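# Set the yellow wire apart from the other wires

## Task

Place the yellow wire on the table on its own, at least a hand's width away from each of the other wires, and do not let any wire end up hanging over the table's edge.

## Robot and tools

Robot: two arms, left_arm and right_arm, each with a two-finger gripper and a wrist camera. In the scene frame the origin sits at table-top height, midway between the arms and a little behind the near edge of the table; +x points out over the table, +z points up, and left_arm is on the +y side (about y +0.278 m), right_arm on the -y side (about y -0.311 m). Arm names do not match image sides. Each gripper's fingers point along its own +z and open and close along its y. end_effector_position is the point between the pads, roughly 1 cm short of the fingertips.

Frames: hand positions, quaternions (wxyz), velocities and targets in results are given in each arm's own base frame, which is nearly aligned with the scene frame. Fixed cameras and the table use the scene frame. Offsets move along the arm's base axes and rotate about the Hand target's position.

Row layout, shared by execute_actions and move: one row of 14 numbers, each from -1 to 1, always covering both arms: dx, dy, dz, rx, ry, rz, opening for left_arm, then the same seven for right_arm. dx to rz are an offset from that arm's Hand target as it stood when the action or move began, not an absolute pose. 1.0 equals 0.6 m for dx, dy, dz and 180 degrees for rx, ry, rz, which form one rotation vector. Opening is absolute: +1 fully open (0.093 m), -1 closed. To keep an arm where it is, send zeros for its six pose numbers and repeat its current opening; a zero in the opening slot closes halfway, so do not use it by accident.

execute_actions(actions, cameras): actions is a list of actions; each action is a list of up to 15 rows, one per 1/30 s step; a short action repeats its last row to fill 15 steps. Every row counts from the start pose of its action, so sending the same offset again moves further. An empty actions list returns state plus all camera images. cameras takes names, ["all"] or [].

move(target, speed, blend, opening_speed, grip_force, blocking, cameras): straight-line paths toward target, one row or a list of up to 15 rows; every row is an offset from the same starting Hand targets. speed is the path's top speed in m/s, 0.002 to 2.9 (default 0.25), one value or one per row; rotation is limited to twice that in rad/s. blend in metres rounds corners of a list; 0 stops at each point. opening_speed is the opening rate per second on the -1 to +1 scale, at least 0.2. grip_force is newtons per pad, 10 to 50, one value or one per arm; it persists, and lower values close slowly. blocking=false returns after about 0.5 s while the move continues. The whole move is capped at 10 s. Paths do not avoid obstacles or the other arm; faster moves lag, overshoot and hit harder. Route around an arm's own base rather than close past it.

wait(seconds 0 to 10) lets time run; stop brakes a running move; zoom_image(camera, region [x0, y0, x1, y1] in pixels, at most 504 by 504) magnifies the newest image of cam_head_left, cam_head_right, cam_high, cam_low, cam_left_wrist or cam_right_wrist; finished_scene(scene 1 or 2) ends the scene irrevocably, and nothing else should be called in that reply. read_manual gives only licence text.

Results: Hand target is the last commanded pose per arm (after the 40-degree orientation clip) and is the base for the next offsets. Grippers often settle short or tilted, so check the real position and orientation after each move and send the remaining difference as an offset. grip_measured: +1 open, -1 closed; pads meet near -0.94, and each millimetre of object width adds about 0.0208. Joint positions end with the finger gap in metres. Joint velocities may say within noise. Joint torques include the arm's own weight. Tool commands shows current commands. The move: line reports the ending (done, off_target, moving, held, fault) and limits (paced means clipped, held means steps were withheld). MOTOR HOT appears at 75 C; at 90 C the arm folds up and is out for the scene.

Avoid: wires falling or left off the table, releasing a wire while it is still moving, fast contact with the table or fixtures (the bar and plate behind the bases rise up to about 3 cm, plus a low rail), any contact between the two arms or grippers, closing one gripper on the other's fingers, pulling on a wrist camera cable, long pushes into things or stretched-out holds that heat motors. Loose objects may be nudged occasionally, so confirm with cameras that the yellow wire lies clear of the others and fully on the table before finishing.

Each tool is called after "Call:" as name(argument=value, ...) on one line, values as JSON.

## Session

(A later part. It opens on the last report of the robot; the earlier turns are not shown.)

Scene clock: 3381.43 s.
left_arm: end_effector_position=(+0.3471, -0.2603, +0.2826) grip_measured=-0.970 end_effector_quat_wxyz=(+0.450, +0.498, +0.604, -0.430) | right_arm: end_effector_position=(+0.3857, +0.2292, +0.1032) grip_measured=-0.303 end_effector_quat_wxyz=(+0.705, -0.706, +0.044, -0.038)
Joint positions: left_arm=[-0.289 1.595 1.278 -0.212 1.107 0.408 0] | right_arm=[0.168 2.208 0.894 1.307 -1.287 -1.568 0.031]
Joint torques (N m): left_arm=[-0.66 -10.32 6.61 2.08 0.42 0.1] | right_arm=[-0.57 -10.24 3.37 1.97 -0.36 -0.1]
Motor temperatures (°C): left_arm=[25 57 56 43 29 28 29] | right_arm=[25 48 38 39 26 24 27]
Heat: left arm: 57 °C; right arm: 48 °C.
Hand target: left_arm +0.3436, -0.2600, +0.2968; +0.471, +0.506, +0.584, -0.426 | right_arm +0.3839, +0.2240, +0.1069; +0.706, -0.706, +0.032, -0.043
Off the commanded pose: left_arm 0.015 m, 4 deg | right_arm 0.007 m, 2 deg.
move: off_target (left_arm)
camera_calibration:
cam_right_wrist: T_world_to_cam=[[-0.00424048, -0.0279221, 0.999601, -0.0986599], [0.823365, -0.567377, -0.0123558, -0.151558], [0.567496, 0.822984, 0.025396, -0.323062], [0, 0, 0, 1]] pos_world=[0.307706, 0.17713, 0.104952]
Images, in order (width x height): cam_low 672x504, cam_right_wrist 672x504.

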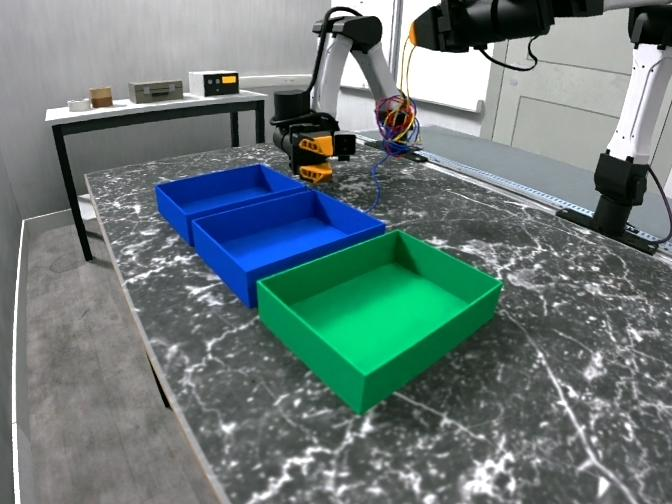

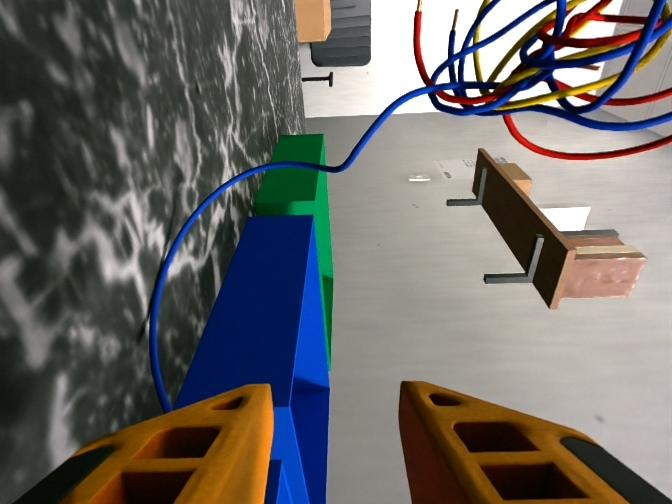

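Call:
move(target=[[0,0,0,0,0,0,-1, -0.09,-0.02,0.18,0,0,0,-0.3]], speed=0.12, cameras=["cam_right_wrist", "cam_high"])

Call:
zoom_image(camera="cam_high", region=[230, 185, 350, 275])

Scene clock: 3408.30 s.
left_arm: end_effector_position=(+0.3471, -0.2603, +0.2826) grip_measured=-0.970 end_effector_quat_wxyz=(+0.449, +0.498, +0.604, -0.430) | right_arm: end_effector_position=(+0.3324, +0.2175, +0.2065) grip_measured=-0.303 end_effector_quat_wxyz=(+0.708, -0.704, +0.040, -0.038)
Joint positions: left_arm=[-0.289 1.595 1.278 -0.212 1.107 0.408 0] | right_arm=[0.158 1.716 0.732 1.006 -1.301 -1.547 0.031]
Joint torques (N m): left_arm=[-0.62 -10.29 6.57 2.09 0.42 0.11] | right_arm=[-0.77 -9.76 5.46 1.48 -0.34 -0.17]
Motor temperatures (°C): left_arm=[25 52 52 46 29 28 29] | right_arm=[25 52 37 40 26 24 27]
Heat: left arm: 52 °C; right arm: 52 °C.
Hand target: left_arm +0.3436, -0.2600, +0.2968; +0.471, +0.506, +0.584, -0.426 | right_arm +0.3299, +0.2120, +0.2149; +0.706, -0.706, +0.032, -0.043
Off the commanded pose: left_arm 0.015 m, 4 deg | right_arm 0.010 m, 1 deg.
move: off_target (left_arm)
camera_calibration:
cam_right_wrist: T_world_to_cam=[[-0.0113632, -0.0347704, 0.999331, -0.19859], [0.826251, -0.56321, -0.010201, -0.115382], [0.563188, 0.825582, 0.0351289, -0.286965], [0, 0, 0, 1]] pos_world=[0.254694, 0.165024, 0.207361]
Images, in order (width x height): cam_high 672x504, cam_right_wrist 672x504.

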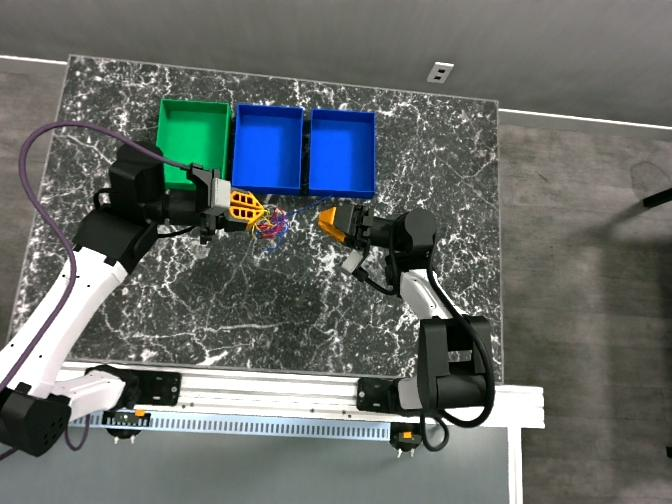

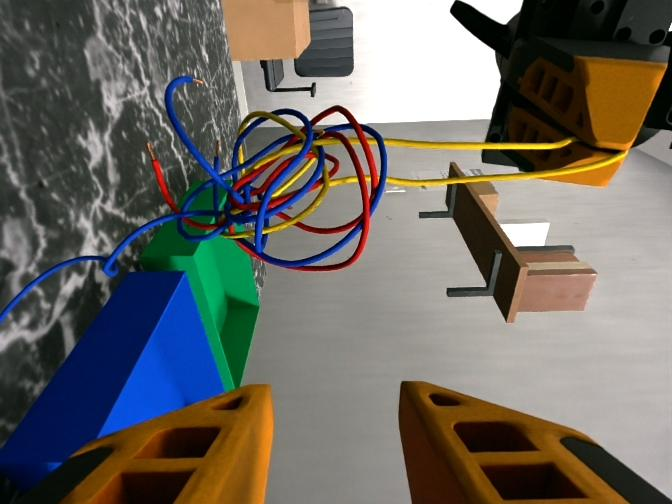

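Scaled by 4.200 from the camera's 672x504 image, which has a finer 960x720 frame.

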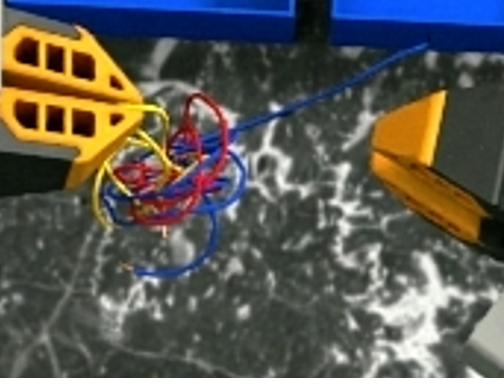

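Call:
zoom_image(camera="cam_right_wrist", region=[140, 60, 440, 310])

Scaled by 1.680 from the camera's 672x504 image, which has a finer 960x720 frame.

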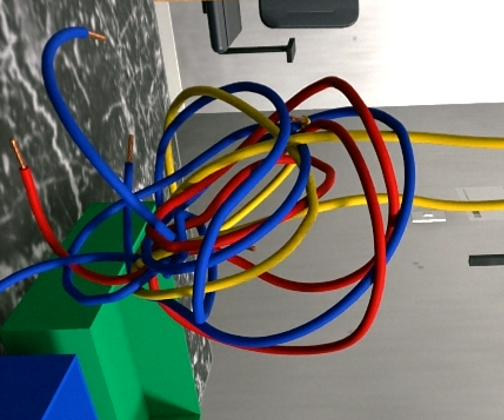

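Call:
zoom_image(camera="cam_right_wrist", region=[310, 130, 410, 280])

Scaled by 3.360 from the camera's 672x504 image, which has a finer 960x720 frame.

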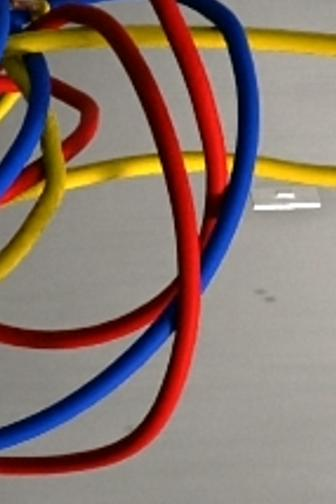

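Call:
move(target=[[0,0,0,0,0,0,-1, -0.0123,0.0875,0.026,0,0,0,-0.25]], speed=0.1, cameras=["cam_right_wrist"])

Call:
zoom_image(camera="cam_right_wrist", region=[200, 150, 480, 400])

Scene clock: 3456.40 s.
left_arm: end_effector_position=(+0.3471, -0.2603, +0.2826) grip_measured=-0.970 end_effector_quat_wxyz=(+0.449, +0.498, +0.604, -0.430) | right_arm: end_effector_position=(+0.3205, +0.2645, +0.2133) grip_measured=-0.253 end_effector_quat_wxyz=(+0.704, -0.708, +0.044, -0.026)
Joint positions: left_arm=[-0.289 1.595 1.278 -0.212 1.107 0.408 0] | right_arm=[0.309 1.685 0.758 0.909 -1.164 -1.562 0.033]
Joint torques (N m): left_arm=[-0.65 -10.32 6.57 2.07 0.42 0.11] | right_arm=[0.83 -9.74 7.87 1.59 0.03 -0.08]
Heat: left arm: 49 °C; right arm: 54 °C.
Hand target: left_arm +0.3436, -0.2599, +0.2968; +0.471, +0.506, +0.584, -0.426 | right_arm +0.3225, +0.2645, +0.2305; +0.706, -0.706, +0.032, -0.043
Off the commanded pose: left_arm 0.015 m, 4 deg | right_arm 0.017 m, 2 deg.
move: off_target (left_arm, right_arm)
camera_calibration:
cam_right_wrist: T_world_to_cam=[[0.0128947, -0.0242998, 0.999622, -0.214475], [0.832841, -0.552984, -0.0241858, -0.0808901], [0.553363, 0.832837, 0.0131073, -0.31348], [0, 0, 0, 1]] pos_world=[0.243602, 0.211135, 0.216547]
Images, in order (width x height): cam_right_wrist 672x504.

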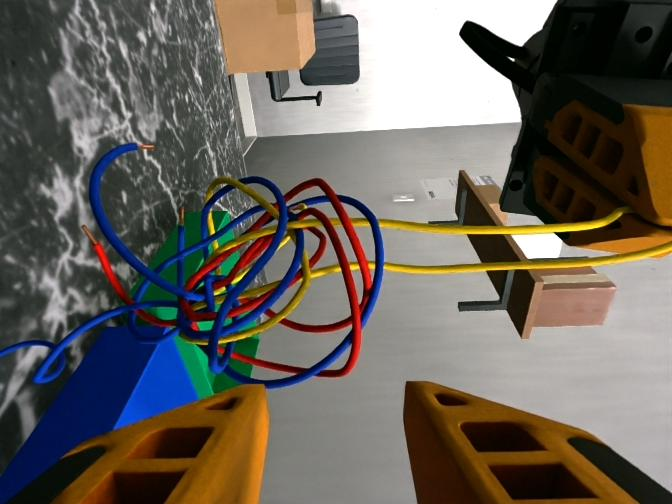

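Scaled by 1.800 from the camera's 672x504 image, which has a finer 960x720 frame.

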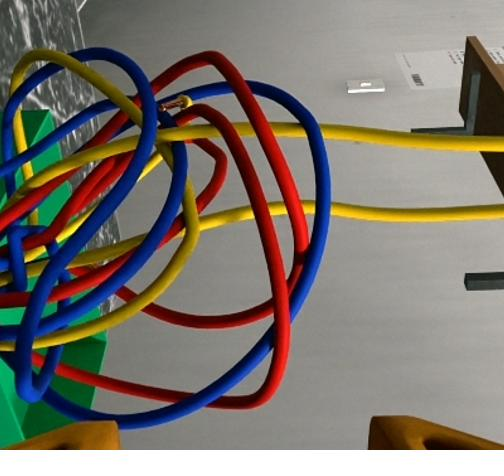

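Call:
move(target=[[0,0,0,0,0,0,-1, 0.0,0.01,0.012,0,0,0,-0.25]], speed=0.05, cameras=["cam_right_wrist"])

Call:
zoom_image(camera="cam_right_wrist", region=[200, 180, 480, 430])

Scene clock: 3493.63 s.
left_arm: end_effector_position=(+0.3471, -0.2603, +0.2827) grip_measured=-0.970 end_effector_quat_wxyz=(+0.450, +0.498, +0.604, -0.430) | right_arm: end_effector_position=(+0.3215, +0.2699, +0.2210) grip_measured=-0.253 end_effector_quat_wxyz=(+0.704, -0.708, +0.043, -0.028)
Joint positions: left_arm=[-0.289 1.595 1.278 -0.212 1.107 0.408 0] | right_arm=[0.324 1.673 0.781 0.877 -1.147 -1.562 0.033]
Joint torques (N m): left_arm=[-0.65 -10.3 6.58 2.08 0.42 0.1] | right_arm=[0.91 -9.85 7.84 1.59 -0.01 -0.12]
Motor temperatures (°C): left_arm=[25 48 47 48 28 28 29] | right_arm=[24 51 40 38 26 24 27]
Heat: left arm: 48 °C; right arm: 51 °C.
Hand target: left_arm +0.3436, -0.2600, +0.2968; +0.471, +0.506, +0.584, -0.426 | right_arm +0.3225, +0.2705, +0.2377; +0.706, -0.706, +0.032, -0.043
Off the commanded pose: left_arm 0.015 m, 3 deg | right_arm 0.017 m, 2 deg.
move: off_target (left_arm, right_arm)
camera_calibration:
cam_right_wrist: T_world_to_cam=[[0.00961482, -0.0250883, 0.999639, -0.220782], [0.831912, -0.554474, -0.0219174, -0.078294], [0.554824, 0.831823, 0.0155401, -0.319281], [0, 0, 0, 1]] pos_world=[0.244401, 0.216634, 0.223948]
Images, in order (width x height): cam_right_wrist 672x504.

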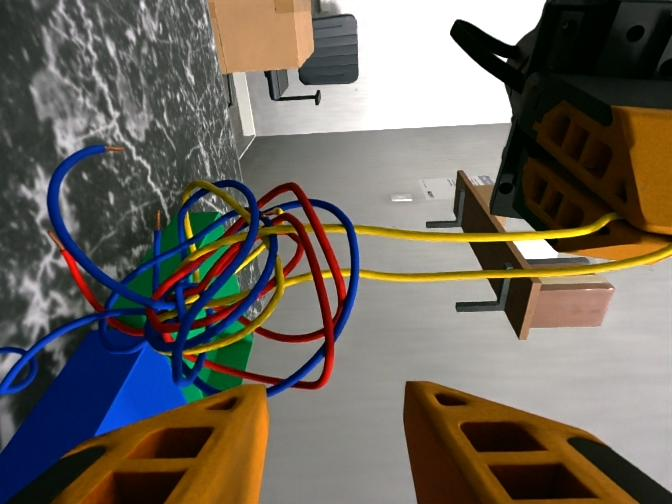

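Scaled by 1.800 from the camera's 672x504 image, which has a finer 960x720 frame.

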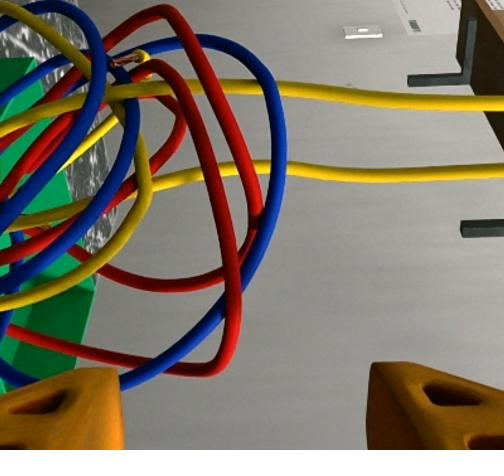

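Call:
move(target=[[0,0,0,0,0,0,-1, -0.02,-0.06,0.0,0,0,0,-0.25],[0,0,0,0,0,0,-1, -0.055,-0.035,0.0,0,0,-0.1556,-0.25]], speed=0.1, blend=[0.01, 0], cameras=["cam_right_wrist"])

Call:
zoom_image(camera="cam_right_wrist", region=[200, 180, 480, 430])

Scene clock: 3565.70 s.
left_arm: end_effector_position=(+0.3471, -0.2603, +0.2827) grip_measured=-0.970 end_effector_quat_wxyz=(+0.450, +0.498, +0.604, -0.430) | right_arm: end_effector_position=(+0.2927, +0.2512, +0.2422) grip_measured=-0.253 end_effector_quat_wxyz=(+0.685, -0.668, +0.199, -0.212)
Joint positions: left_arm=[-0.289 1.595 1.278 -0.212 1.107 0.408 0] | right_arm=[0.51 1.252 0.476 0.808 -0.472 -1.568 0.033]
Joint torques (N m): left_arm=[-0.65 -10.28 6.61 2.08 0.42 0.11] | right_arm=[1.35 -6.26 5.7 1.95 0.02 -0.15]
Heat: left arm: 49 °C; right arm: 51 °C.
Hand target: left_arm +0.3436, -0.2599, +0.2968; +0.471, +0.506, +0.584, -0.426 | right_arm +0.2895, +0.2495, +0.2377; +0.674, -0.678, +0.202, -0.212
Off the commanded pose: left_arm 0.015 m, 3 deg | right_arm 0.006 m, 2 deg.
move: off_target (left_arm)
camera_calibration:
cam_right_wrist: T_world_to_cam=[[-0.0494453, -0.0360994, 0.998124, -0.221785], [0.474308, -0.880319, -0.00834233, 0.119015], [0.878969, 0.473006, 0.0606499, -0.303758], [0, 0, 0, 1]] pos_world=[0.199578, 0.240444, 0.240785]
Images, in order (width x height): cam_right_wrist 672x504.

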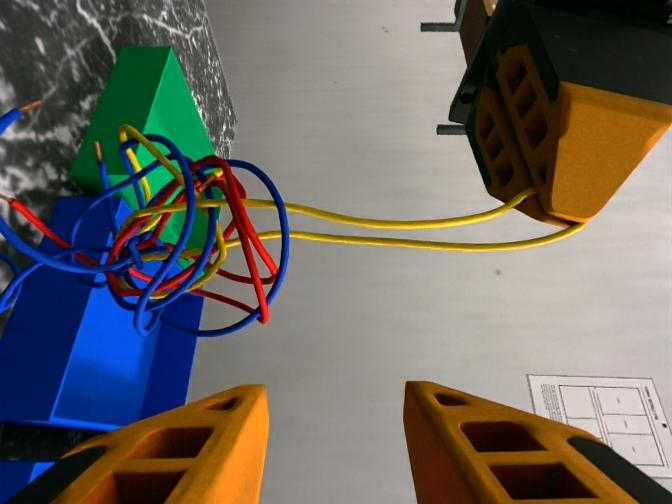

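Scaled by 1.800 from the camera's 672x504 image, which has a finer 960x720 frame.

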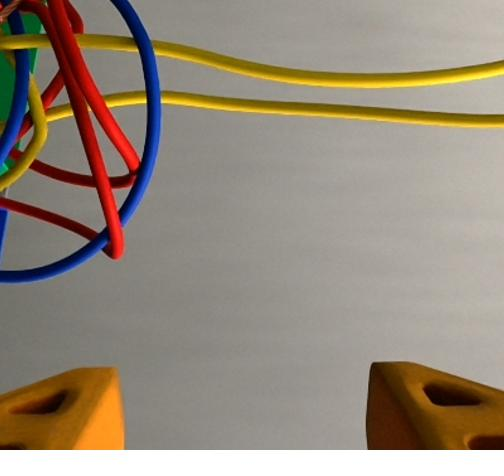

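Call:
execute_actions(actions=[], cameras=["cam_right_wrist", "cam_high", "cam_low"])

Scene clock: 3605.57 s.
left_arm: end_effector_position=(+0.3471, -0.2603, +0.2827) grip_measured=-0.970 end_effector_quat_wxyz=(+0.450, +0.498, +0.604, -0.430) | right_arm: end_effector_position=(+0.2927, +0.2512, +0.2422) grip_measured=-0.253 end_effector_quat_wxyz=(+0.685, -0.668, +0.199, -0.212)
Joint positions: left_arm=[-0.289 1.595 1.278 -0.212 1.107 0.408 0] | right_arm=[0.51 1.252 0.476 0.808 -0.471 -1.568 0.033]
Joint velocities: within noise
Joint torques (N m): left_arm=[-0.69 -10.33 6.54 2.08 0.45 0.11] | right_arm=[1.1 -6.16 5.65 1.98 0.06 -0.11]
Motor temperatures (°C): left_arm=[25 48 45 50 27 28 29] | right_arm=[24 46 42 42 26 24 26]
Heat: left arm: 50 °C; right arm: 46 °C.
Hand target: left_arm +0.3436, -0.2599, +0.2968; +0.471, +0.506, +0.584, -0.426 | right_arm +0.2895, +0.2495, +0.2377; +0.674, -0.678, +0.202, -0.212
Tool commands: left_gripper/opening=-1.0 right_gripper/opening=-0.25
Off the commanded pose: left_arm 0.015 m, 3 deg | right_arm 0.006 m, 2 deg.
camera_calibration:
cam_right_wrist: T_world_to_cam=[[-0.0494622, -0.0360787, 0.998124, -0.221786], [0.473916, -0.880531, -0.00834311, 0.119144], [0.87918, 0.472614, 0.0606512, -0.303706], [0, 0, 0, 1]] pos_world=[0.199578, 0.240444, 0.240785]
Images, in order (width x height): cam_high 672x504, cam_low 672x504, cam_right_wrist 672x504.

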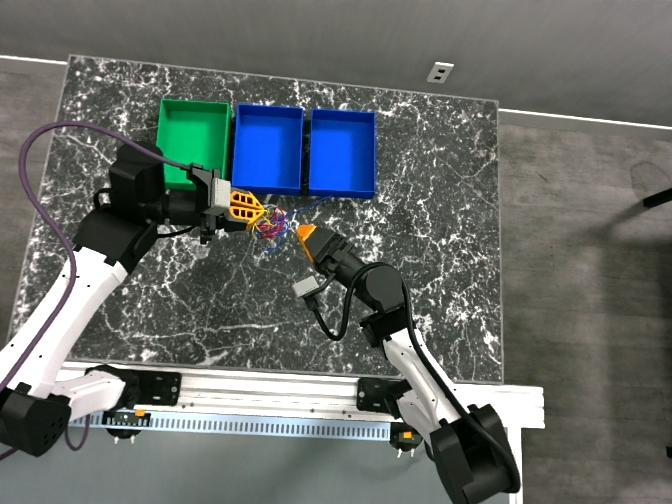

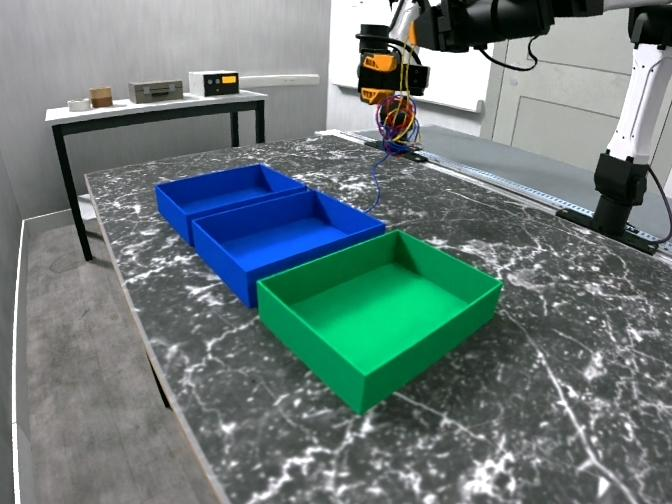

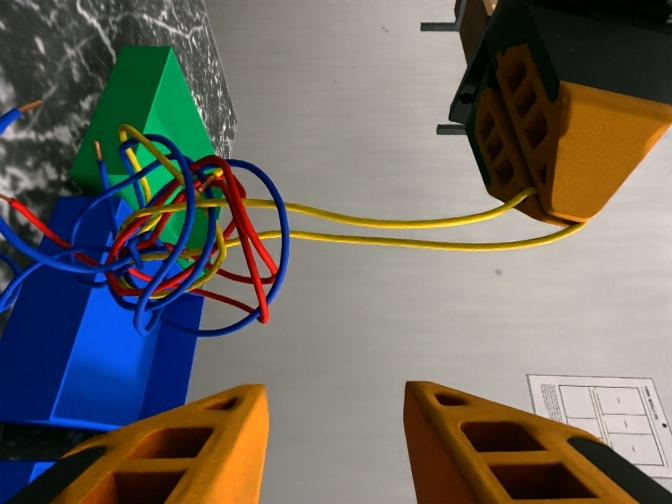

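Call:
zoom_image(camera="cam_right_wrist", region=[80, 100, 320, 360])

Call:
zoom_image(camera="cam_low", region=[340, 40, 440, 180])

Scaled by 1.938 from the camera's 672x504 image, which has a finer 960x720 frame.

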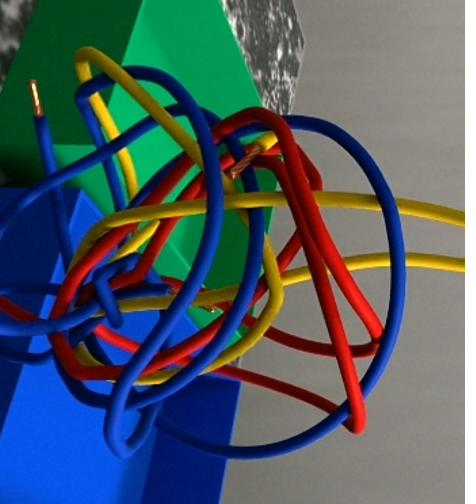

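Scaled by 3.600 from the camera's 672x504 image, which has a finer 960x720 frame.

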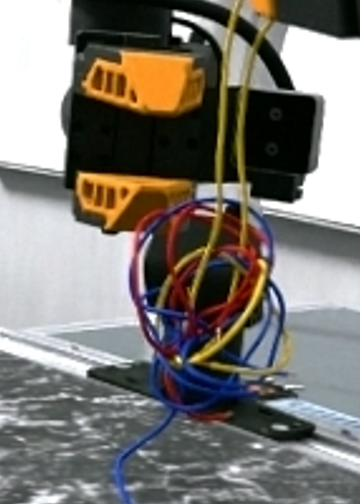

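Call:
zoom_image(camera="cam_right_wrist", region=[100, 110, 220, 240])

Call:
zoom_image(camera="cam_right_wrist", region=[90, 220, 210, 350])

Call:
zoom_image(camera="cam_right_wrist", region=[180, 140, 300, 270])

Scaled by 3.877 from the camera's 672x504 image, which has a finer 960x720 frame.

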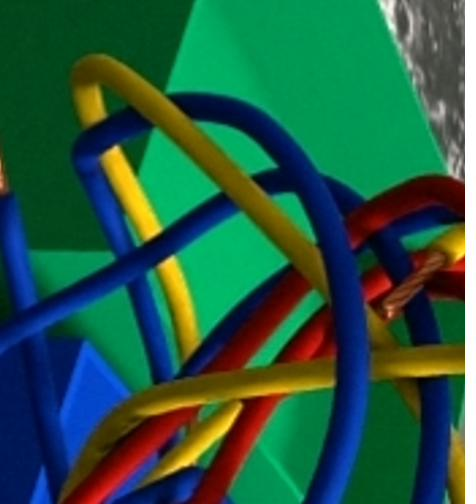

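Scaled by 3.877 from the camera's 672x504 image, which has a finer 960x720 frame.

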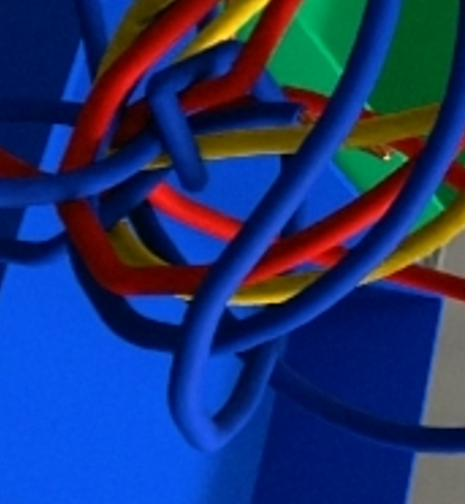

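Scaled by 3.877 from the camera's 672x504 image, which has a finer 960x720 frame.

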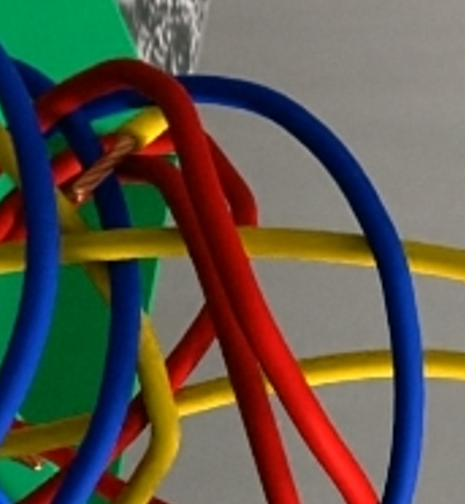

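Call:
move(target=[0,0,0,0,0,0,-1, 0,0,-0.0345,0,0,0,-0.25], speed=0.08, cameras=["cam_right_wrist"])

Scene clock: 3698.30 s.
left_arm: end_effector_position=(+0.3471, -0.2603, +0.2827) grip_measured=-0.970 end_effector_quat_wxyz=(+0.450, +0.498, +0.604, -0.430) | right_arm: end_effector_position=(+0.2895, +0.2493, +0.2124) grip_measured=-0.253 end_effector_quat_wxyz=(+0.669, -0.684, +0.214, -0.198)
Joint positions: left_arm=[-0.289 1.595 1.278 -0.212 1.107 0.408 0] | right_arm=[0.51 1.286 0.42 0.835 -0.471 -1.569 0.033]
Joint torques (N m): left_arm=[-0.69 -10.29 6.64 2.07 0.43 0.11] | right_arm=[1.18 -3.64 5.6 3.01 0.07 -0.14]
Heat: left arm: 50 °C; right arm: 44 °C.
Hand target: left_arm +0.3436, -0.2599, +0.2968; +0.471, +0.506, +0.584, -0.426 | right_arm +0.2895, +0.2495, +0.2170; +0.674, -0.678, +0.202, -0.212
Off the commanded pose: left_arm 0.015 m, 3 deg | right_arm 0.005 m, 2 deg.
move: off_target (left_arm)
camera_calibration:
cam_right_wrist: T_world_to_cam=[[0.00314783, -0.00582065, 0.999978, -0.215449], [0.472877, -0.881103, -0.00661727, 0.118751], [0.881123, 0.472888, -0.0000211151, -0.285892], [0, 0, 0, 1]] pos_world=[0.196429, 0.238573, 0.216224]
Images, in order (width x height): cam_right_wrist 672x504.

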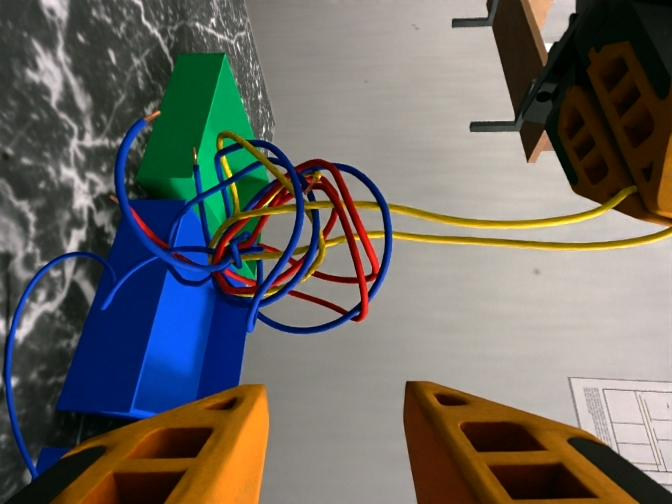

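Call:
zoom_image(camera="cam_right_wrist", region=[280, 150, 410, 340])

Call:
zoom_image(camera="cam_right_wrist", region=[200, 120, 330, 340])

Scaled by 2.653 from the camera's 672x504 image, which has a finer 960x720 frame.

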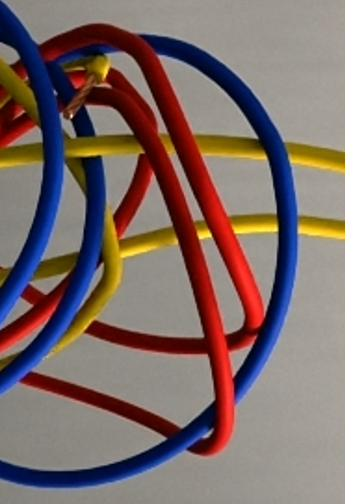

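Scaled by 2.291 from the camera's 672x504 image, which has a finer 960x720 frame.

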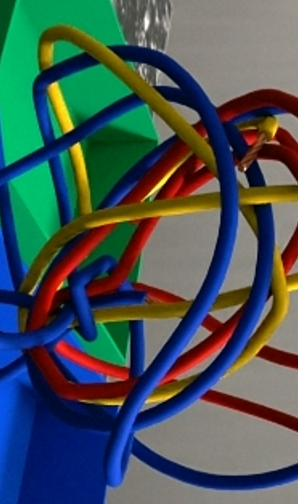

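Call:
move(target=[0,0,0,0,0,0,-1, 0.0105,-0.007,0.0383,0,0,0,-0.44], speed=0.08, cameras=["cam_right_wrist"])

Scene clock: 3861.33 s.
left_arm: end_effector_position=(+0.3471, -0.2603, +0.2827) grip_measured=-0.970 end_effector_quat_wxyz=(+0.450, +0.498, +0.604, -0.430) | right_arm: end_effector_position=(+0.2935, +0.2479, +0.2312) grip_measured=-0.438 end_effector_quat_wxyz=(+0.677, -0.675, +0.208, -0.207)
Joint positions: left_arm=[-0.289 1.595 1.278 -0.212 1.107 0.408 0] | right_arm=[0.499 1.259 0.459 0.802 -0.477 -1.569 0.024]
Joint torques (N m): left_arm=[-0.66 -10.29 6.58 2.08 0.43 0.11] | right_arm=[-0.58 -5.86 8.61 2.08 -0.23 -0.1]
Motor temperatures (°C): left_arm=[25 47 41 51 26 28 29] | right_arm=[24 39 41 57 26 24 26]
Heat: left arm: 51 °C; right arm: 57 °C.
Hand target: left_arm +0.3436, -0.2600, +0.2968; +0.471, +0.506, +0.584, -0.426 | right_arm +0.2958, +0.2453, +0.2400; +0.674, -0.678, +0.202, -0.212
Off the commanded pose: left_arm 0.015 m, 3 deg | right_arm 0.009 m, 1 deg.
move: off_target (left_arm)
camera_calibration:
cam_right_wrist: T_world_to_cam=[[-0.0249266, -0.0212916, 0.999463, -0.222078], [0.468978, -0.883181, -0.00711811, 0.117606], [0.882858, 0.468549, 0.032, -0.295628], [0, 0, 0, 1]] pos_world=[0.200307, 0.237655, 0.232256]
Images, in order (width x height): cam_right_wrist 672x504.

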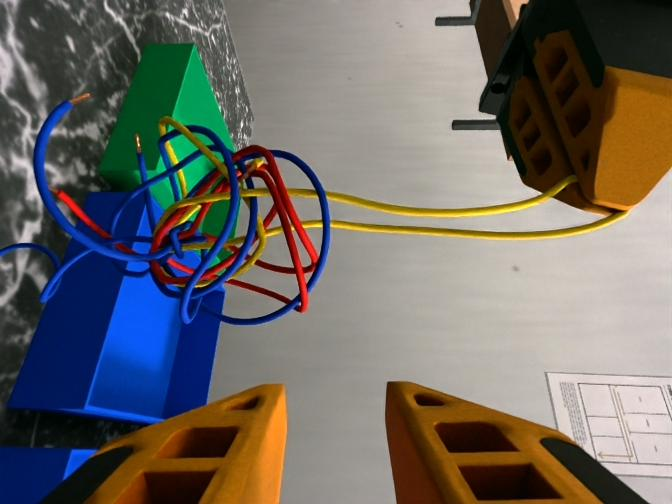

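Call:
move(target=[[0,0,0,0,0,0,-1, 0,0,-0.0192,0,0,0,-0.44],[0,0,0,0,0,0,-1, 0.0315,0.0467,-0.0192,0,0,0,-0.44]], speed=0.08, cameras=["cam_right_wrist"])

Scene clock: 3875.87 s.
left_arm: end_effector_position=(+0.3471, -0.2603, +0.2827) grip_measured=-0.970 end_effector_quat_wxyz=(+0.450, +0.498, +0.604, -0.430) | right_arm: end_effector_position=(+0.3086, +0.2706, +0.2094) grip_measured=-0.438 end_effector_quat_wxyz=(+0.660, -0.693, +0.220, -0.189)
Joint positions: left_arm=[-0.289 1.595 1.278 -0.212 1.107 0.408 0] | right_arm=[0.545 1.401 0.523 0.816 -0.438 -1.569 0.024]
Joint torques (N m): left_arm=[-0.68 -10.25 6.6 2.07 0.44 0.11] | right_arm=[0.87 -4.38 8.46 3.04 -0.01 -0.14]
Motor temperatures (°C): left_arm=[25 47 41 51 26 28 29] | right_arm=[24 39 42 55 26 24 26]
Heat: left arm: 51 °C; right arm: 55 °C.
Hand target: left_arm +0.3436, -0.2600, +0.2968; +0.471, +0.506, +0.584, -0.426 | right_arm +0.3147, +0.2733, +0.2284; +0.674, -0.678, +0.202, -0.212
Off the commanded pose: left_arm 0.015 m, 3 deg | right_arm 0.020 m, 4 deg.
move: off_target (left_arm, right_arm)
camera_calibration:
cam_right_wrist: T_world_to_cam=[[0.0301112, 0.0116887, 0.999478, -0.225307], [0.475313, -0.879808, -0.00403057, 0.126934], [0.879302, 0.475186, -0.0320479, -0.306152], [0, 0, 0, 1]] pos_world=[0.215651, 0.25979, 0.215889]
Images, in order (width x height): cam_right_wrist 672x504.

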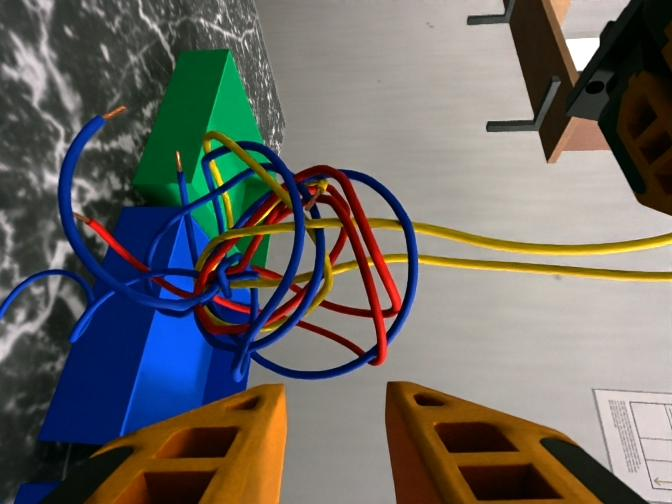

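Call:
move(target=[0,0,0,0,0,0,-1, -0.005,0,0.0283,0,0,0,-0.36], speed=0.08, cameras=["cam_right_wrist"])

Scene clock: 3935.10 s.
left_arm: end_effector_position=(+0.3471, -0.2603, +0.2827) grip_measured=-0.970 end_effector_quat_wxyz=(+0.450, +0.498, +0.604, -0.430) | right_arm: end_effector_position=(+0.3108, +0.2731, +0.2333) grip_measured=-0.362 end_effector_quat_wxyz=(+0.675, -0.678, +0.207, -0.203)
Joint positions: left_arm=[-0.289 1.595 1.278 -0.212 1.107 0.408 0] | right_arm=[0.55 1.378 0.56 0.811 -0.432 -1.569 0.028]
Joint torques (N m): left_arm=[-0.66 -10.3 6.61 2.07 0.43 0.1] | right_arm=[1.11 -7.09 8.57 2.09 0.04 -0.11]
Motor temperatures (°C): left_arm=[25 46 40 51 26 28 29] | right_arm=[24 39 42 58 26 24 26]
Heat: left arm: 51 °C; right arm: 58 °C.
Hand target: left_arm +0.3436, -0.2600, +0.2968; +0.471, +0.506, +0.584, -0.426 | right_arm +0.3117, +0.2734, +0.2454; +0.674, -0.678, +0.202, -0.212
Off the commanded pose: left_arm 0.015 m, 3 deg | right_arm 0.012 m, 1 deg.
move: off_target (left_arm, right_arm)
camera_calibration:
cam_right_wrist: T_world_to_cam=[[-0.017498, -0.017088, 0.999701, -0.226688], [0.474583, -0.880185, -0.00673832, 0.129151], [0.880037, 0.474323, 0.0235112, -0.321427], [0, 0, 0, 1]] pos_world=[0.217608, 0.262263, 0.235047]
Images, in order (width x height): cam_right_wrist 672x504.

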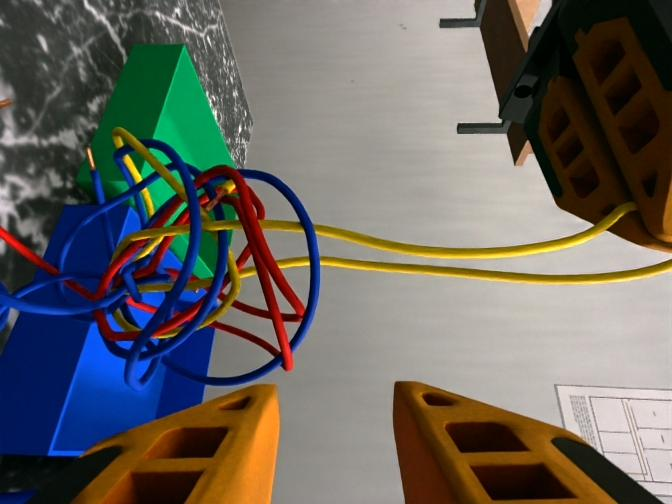

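Call:
move(target=[0,0,0,0,0,0,-1, 0.0306,0.0457,0,0,0,0,-0.36], speed=0.06, cameras=["cam_right_wrist"])

Scene clock: 3942.07 s.
left_arm: end_effector_position=(+0.3471, -0.2603, +0.2827) grip_measured=-0.970 end_effector_quat_wxyz=(+0.450, +0.498, +0.604, -0.430) | right_arm: end_effector_position=(+0.3253, +0.2982, +0.2402) grip_measured=-0.362 end_effector_quat_wxyz=(+0.677, -0.676, +0.206, -0.204)
Joint positions: left_arm=[-0.289 1.595 1.278 -0.212 1.107 0.408 0] | right_arm=[0.599 1.473 0.663 0.811 -0.384 -1.569 0.028]
Joint torques (N m): left_arm=[-0.65 -10.29 6.6 2.07 0.43 0.1] | right_arm=[1.07 -5.24 8.76 2.33 0.05 -0.14]
Motor temperatures (°C): left_arm=[25 46 40 51 26 28 29] | right_arm=[24 40 43 57 26 24 26]
Heat: left arm: 51 °C; right arm: 57 °C.
Hand target: left_arm +0.3436, -0.2600, +0.2968; +0.471, +0.506, +0.584, -0.426 | right_arm +0.3301, +0.3008, +0.2454; +0.674, -0.678, +0.202, -0.212
Off the commanded pose: left_arm 0.015 m, 3 deg | right_arm 0.008 m, 1 deg.
move: off_target (left_arm)
camera_calibration:
cam_right_wrist: T_world_to_cam=[[-0.0237031, -0.0209216, 0.9995, -0.229623], [0.475139, -0.879882, -0.00714985, 0.144199], [0.879591, 0.474732, 0.0307966, -0.347956], [0, 0, 0, 1]] pos_world=[0.232102, 0.28726, 0.241255]
Images, in order (width x height): cam_right_wrist 672x504.

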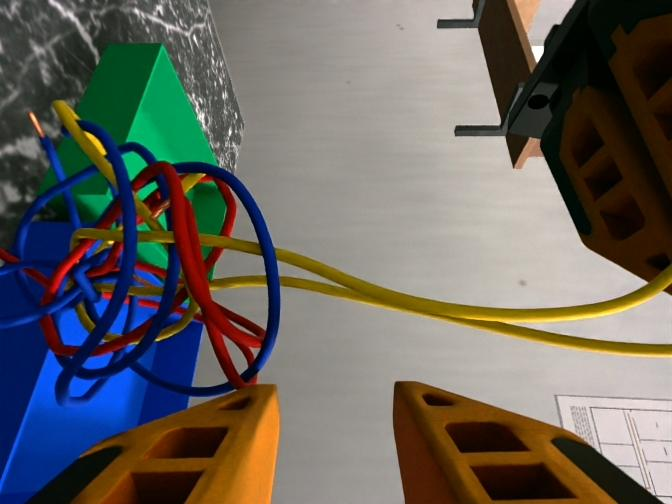

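Call:
move(target=[[0,0,0,0,0,0,-1, -0.0285,-0.0347,0,0,0,0,-0.36],[0,0,0,0,0,0,-1, -0.0285,-0.0347,-0.0323,0,0,0,-0.36]], speed=0.08, cameras=["cam_right_wrist"])

Scene clock: 3965.97 s.
left_arm: end_effector_position=(+0.3471, -0.2603, +0.2827) grip_measured=-0.970 end_effector_quat_wxyz=(+0.450, +0.498, +0.604, -0.430) | right_arm: end_effector_position=(+0.3109, +0.2833, +0.2211) grip_measured=-0.362 end_effector_quat_wxyz=(+0.668, -0.684, +0.215, -0.200)
Joint positions: left_arm=[-0.289 1.595 1.278 -0.212 1.107 0.408 0] | right_arm=[0.586 1.421 0.562 0.829 -0.389 -1.569 0.028]
Joint torques (N m): left_arm=[-0.65 -10.3 6.58 2.07 0.43 0.11] | right_arm=[-0.72 -4.83 5.59 3.05 -0.26 -0.1]
Motor temperatures (°C): left_arm=[25 46 40 51 26 28 29] | right_arm=[24 39 44 57 26 24 26]
Heat: left arm: 51 °C; right arm: 57 °C.
Hand target: left_arm +0.3436, -0.2600, +0.2968; +0.471, +0.506, +0.584, -0.426 | right_arm +0.3130, +0.2799, +0.2260; +0.674, -0.678, +0.202, -0.212
Off the commanded pose: left_arm 0.015 m, 3 deg | right_arm 0.006 m, 2 deg.
move: off_target (left_arm)
camera_calibration:
cam_right_wrist: T_world_to_cam=[[0.00187859, -0.00378351, 0.999991, -0.224196], [0.468897, -0.883243, -0.00422266, 0.140044], [0.883251, 0.468901, 0.000114824, -0.320382], [0, 0, 0, 1]] pos_world=[0.217732, 0.273072, 0.224823]
Images, in order (width x height): cam_right_wrist 672x504.

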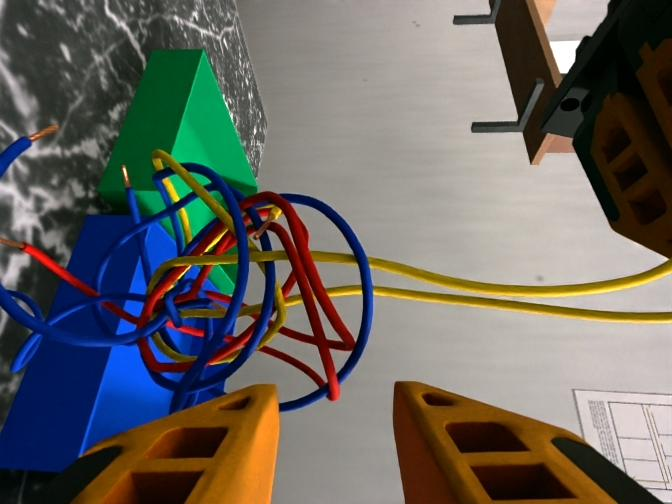

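Call:
move(target=[0,0,0,0,0,0,-1, 0.0355,0.0308,0.01,0,0,0,-0.36], speed=0.06, cameras=["cam_right_wrist"])

Scene clock: 3986.93 s.
left_arm: end_effector_position=(+0.3471, -0.2603, +0.2827) grip_measured=-0.970 end_effector_quat_wxyz=(+0.450, +0.498, +0.604, -0.430) | right_arm: end_effector_position=(+0.3294, +0.2956, +0.2181) grip_measured=-0.362 end_effector_quat_wxyz=(+0.665, -0.687, +0.217, -0.197)
Joint positions: left_arm=[-0.289 1.595 1.278 -0.212 1.107 0.408 0] | right_arm=[0.586 1.515 0.64 0.834 -0.389 -1.569 0.028]
Joint torques (N m): left_arm=[-0.69 -10.3 6.64 2.08 0.43 0.1] | right_arm=[0.91 -5.31 8.47 2.8 -0.08 -0.11]
Motor temperatures (°C): left_arm=[25 46 40 51 26 28 29] | right_arm=[24 38 43 64 26 24 26]
Heat: left arm: 51 °C; right arm: 64 °C.
Hand target: left_arm +0.3436, -0.2600, +0.2968; +0.471, +0.506, +0.584, -0.426 | right_arm +0.3343, +0.2984, +0.2320; +0.674, -0.678, +0.202, -0.212
Off the commanded pose: left_arm 0.015 m, 3 deg | right_arm 0.015 m, 3 deg.
move: off_target (left_arm, right_arm)
camera_calibration:
cam_right_wrist: T_world_to_cam=[[0.0107794, 0.00218381, 0.99994, -0.225868], [0.468939, -0.883225, -0.00312628, 0.141919], [0.883165, 0.468945, -0.0105447, -0.340205], [0, 0, 0, 1]] pos_world=[0.23634, 0.285377, 0.222711]
Images, in order (width x height): cam_right_wrist 672x504.

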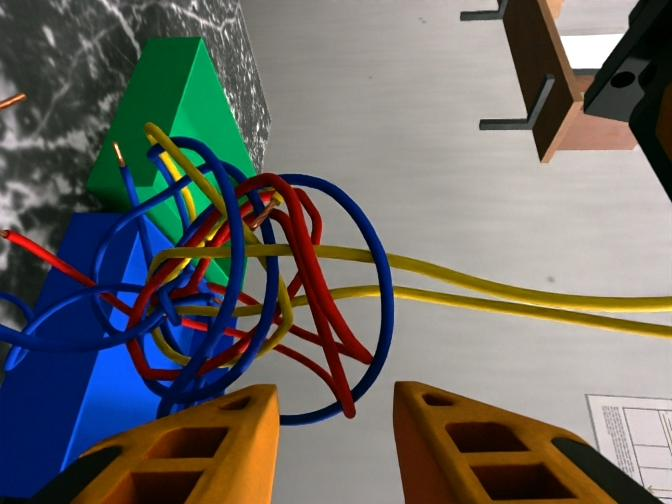

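Call:
move(target=[[0,0,0,0,0,0,-1, 0,0,0.013,0,0,0,-0.36],[0,0,0,0,0,0,-1, 0.0102,0.0152,0.013,0,0,0,-0.36]], speed=0.06, cameras=["cam_right_wrist"])

Scene clock: 4007.67 s.
left_arm: end_effector_position=(+0.3472, -0.2603, +0.2828) grip_measured=-0.970 end_effector_quat_wxyz=(+0.450, +0.498, +0.604, -0.430) | right_arm: end_effector_position=(+0.3363, +0.3042, +0.2343) grip_measured=-0.362 end_effector_quat_wxyz=(+0.676, -0.677, +0.208, -0.204)
Joint positions: left_arm=[-0.289 1.595 1.278 -0.211 1.107 0.408 0] | right_arm=[0.596 1.535 0.697 0.834 -0.384 -1.569 0.028]
Joint torques (N m): left_arm=[-0.66 -10.24 6.58 2.07 0.43 0.1] | right_arm=[1.21 -5.53 8.62 2.43 0.02 -0.11]
Motor temperatures (°C): left_arm=[25 46 39 52 26 28 29] | right_arm=[24 38 44 62 26 24 26]
Heat: left arm: 52 °C; right arm: 62 °C.
Hand target: left_arm +0.3436, -0.2600, +0.2969; +0.471, +0.506, +0.584, -0.426 | right_arm +0.3404, +0.3075, +0.2398; +0.674, -0.678, +0.202, -0.212
Off the commanded pose: left_arm 0.014 m, 3 deg | right_arm 0.008 m, 1 deg.
move: off_target (left_arm)
camera_calibration:
cam_right_wrist: T_world_to_cam=[[-0.0197702, -0.0181846, 0.999639, -0.22562], [0.47274, -0.881177, -0.00668008, 0.145192], [0.88098, 0.472437, 0.0260176, -0.35904], [0, 0, 0, 1]] pos_world=[0.243208, 0.293461, 0.23585]
Images, in order (width x height): cam_right_wrist 672x504.

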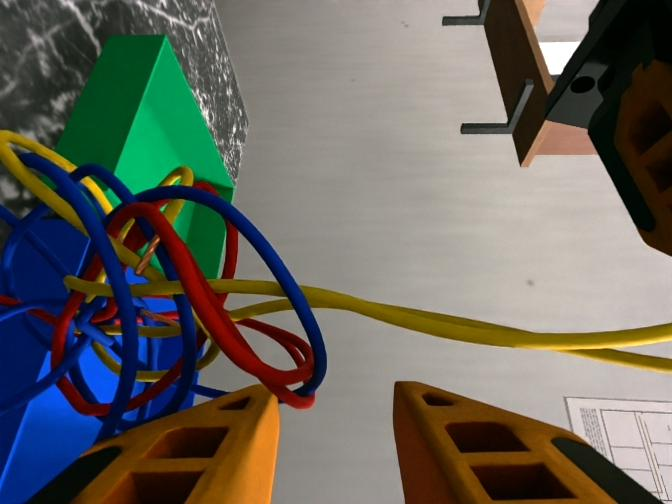

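Call:
move(target=[0,0,0,0,0,0,-1, 0.0093,0.0138,-0.0067,0,0,0,-0.36], speed=0.06, cameras=["cam_right_wrist"])

Scene clock: 4033.13 s.
left_arm: end_effector_position=(+0.3472, -0.2603, +0.2828) grip_measured=-0.970 end_effector_quat_wxyz=(+0.450, +0.498, +0.604, -0.430) | right_arm: end_effector_position=(+0.3438, +0.3096, +0.2258) grip_measured=-0.362 end_effector_quat_wxyz=(+0.669, -0.682, +0.214, -0.202)
Joint positions: left_arm=[-0.289 1.595 1.278 -0.211 1.107 0.408 0] | right_arm=[0.6 1.579 0.721 0.834 -0.373 -1.569 0.028]
Joint torques (N m): left_arm=[-0.69 -10.32 6.57 2.08 0.43 0.11] | right_arm=[1.13 -5.82 8.55 2.65 0.03 -0.14]
Motor temperatures (°C): left_arm=[25 46 39 52 26 28 29] | right_arm=[24 39 46 60 26 24 26]
Heat: left arm: 52 °C; right arm: 60 °C.
Hand target: left_arm +0.3436, -0.2600, +0.2969; +0.471, +0.506, +0.584, -0.426 | right_arm +0.3460, +0.3158, +0.2358; +0.674, -0.678, +0.202, -0.212
Off the commanded pose: left_arm 0.014 m, 3 deg | right_arm 0.012 m, 2 deg.
move: off_target (left_arm, right_arm)
camera_calibration:
cam_right_wrist: T_world_to_cam=[[-0.003467, -0.00676088, 0.999971, -0.226028], [0.46633, -0.8846, -0.00436403, 0.149119], [0.884604, 0.466302, 0.00621971, -0.362821], [0, 0, 0, 1]] pos_world=[0.25063, 0.299567, 0.228929]
Images, in order (width x height): cam_right_wrist 672x504.

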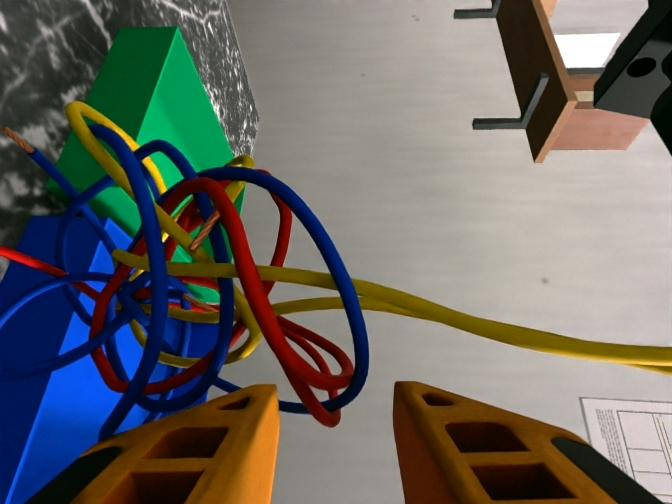

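Call:
move(target=[0,0,0,0,0,0,-1, 0.008,0.012,0,0,0,0,-0.36], speed=0.05, cameras=["cam_right_wrist"])

Scene clock: 4046.63 s.
left_arm: end_effector_position=(+0.3472, -0.2603, +0.2828) grip_measured=-0.970 end_effector_quat_wxyz=(+0.450, +0.498, +0.604, -0.430) | right_arm: end_effector_position=(+0.3470, +0.3184, +0.2263) grip_measured=-0.362 end_effector_quat_wxyz=(+0.670, -0.682, +0.212, -0.201)
Joint positions: left_arm=[-0.289 1.595 1.278 -0.211 1.107 0.408 0] | right_arm=[0.615 1.608 0.752 0.834 -0.362 -1.569 0.028]
Joint torques (N m): left_arm=[-0.65 -10.3 6.61 2.08 0.43 0.11] | right_arm=[1.22 -5.89 8.54 2.65 0.05 -0.13]
Motor temperatures (°C): left_arm=[25 46 39 52 26 28 29] | right_arm=[24 39 45 60 26 24 26]
Heat: left arm: 52 °C; right arm: 60 °C.
Hand target: left_arm +0.3436, -0.2600, +0.2969; +0.471, +0.506, +0.584, -0.426 | right_arm +0.3508, +0.3230, +0.2358; +0.674, -0.678, +0.202, -0.212
Off the commanded pose: left_arm 0.014 m, 3 deg | right_arm 0.011 m, 2 deg.
move: off_target (left_arm, right_arm)
camera_calibration:
cam_right_wrist: T_world_to_cam=[[-0.00485124, -0.00752468, 0.99996, -0.225772], [0.470778, -0.882241, -0.0043549, 0.153207], [0.882238, 0.470738, 0.00782241, -0.3707], [0, 0, 0, 1]] pos_world=[0.253824, 0.307969, 0.22933]
Images, in order (width x height): cam_right_wrist 672x504.

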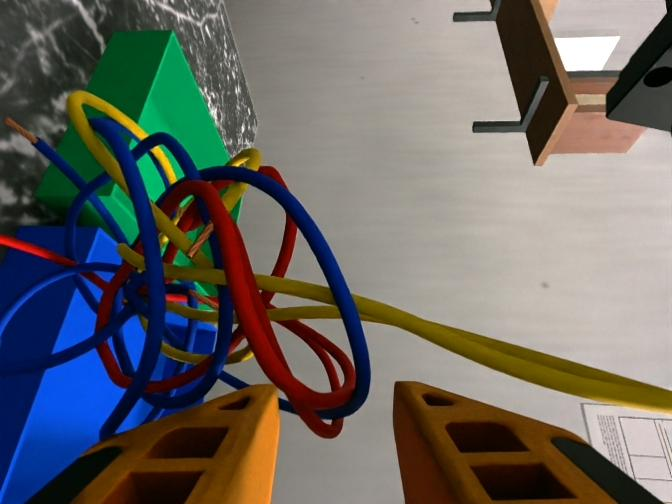

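Call:
move(target=[0,0,0,0,0,0,-1, 0,0,0,0,0,0,-1], speed=0.05, opening_speed=0.8, cameras=["cam_right_wrist"])

Scene clock: 4073.23 s.
left_arm: end_effector_position=(+0.3472, -0.2603, +0.2829) grip_measured=-0.970 end_effector_quat_wxyz=(+0.450, +0.498, +0.604, -0.430) | right_arm: end_effector_position=(+0.3470, +0.3184, +0.2263) grip_measured=-0.985 end_effector_quat_wxyz=(+0.670, -0.682, +0.212, -0.201)
Joint positions: left_arm=[-0.289 1.595 1.278 -0.21 1.107 0.408 0] | right_arm=[0.615 1.608 0.752 0.834 -0.362 -1.569 0]
Joint torques (N m): left_arm=[-0.69 -10.3 6.61 2.06 0.43 0.1] | right_arm=[1.14 -6.02 8.59 2.64 0.03 -0.1]
Motor temperatures (°C): left_arm=[25 46 39 52 26 28 29] | right_arm=[24 40 47 60 26 24 26]
Heat: left arm: 52 °C; right arm: 60 °C.
Hand target: left_arm +0.3436, -0.2600, +0.2968; +0.471, +0.506, +0.584, -0.426 | right_arm +0.3508, +0.3230, +0.2358; +0.674, -0.678, +0.202, -0.212
Off the commanded pose: left_arm 0.014 m, 3 deg | right_arm 0.011 m, 2 deg.
move: off_target (left_arm, right_arm)
camera_calibration:
cam_right_wrist: T_world_to_cam=[[-0.00485431, -0.00752285, 0.99996, -0.225772], [0.47046, -0.882411, -0.00435466, 0.15334], [0.882408, 0.47042, 0.00782269, -0.370646], [0, 0, 0, 1]] pos_world=[0.253824, 0.307969, 0.22933]
Images, in order (width x height): cam_right_wrist 672x504.

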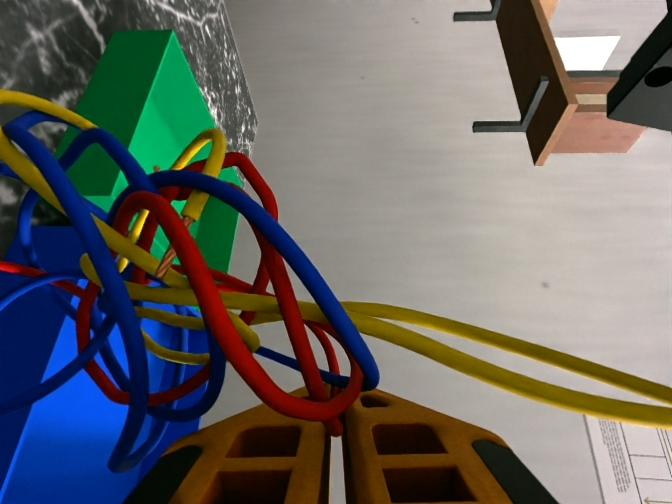

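Call:
zoom_image(camera="cam_right_wrist", region=[230, 290, 430, 504])

Call:
zoom_image(camera="cam_right_wrist", region=[60, 90, 300, 350])

Scaled by 2.355 from the camera's 672x504 image, which has a finer 960x720 frame.

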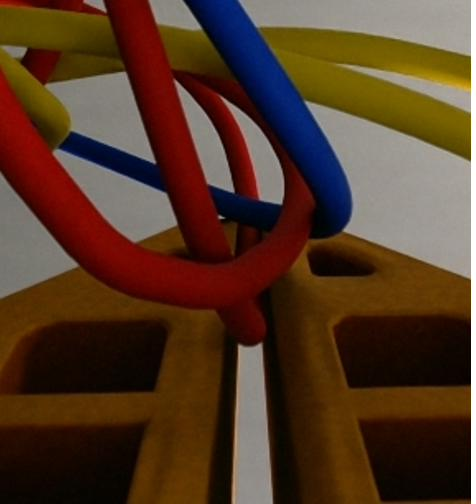

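Scaled by 1.938 from the camera's 672x504 image, which has a finer 960x720 frame.

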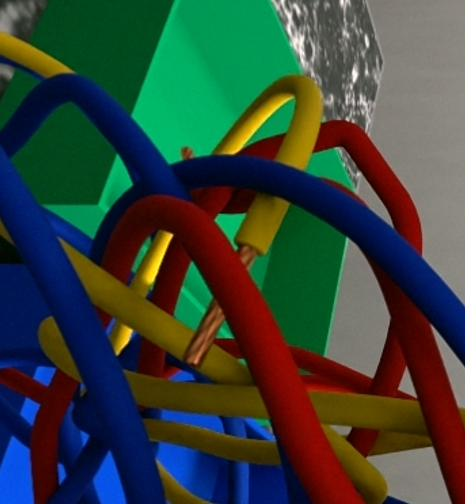

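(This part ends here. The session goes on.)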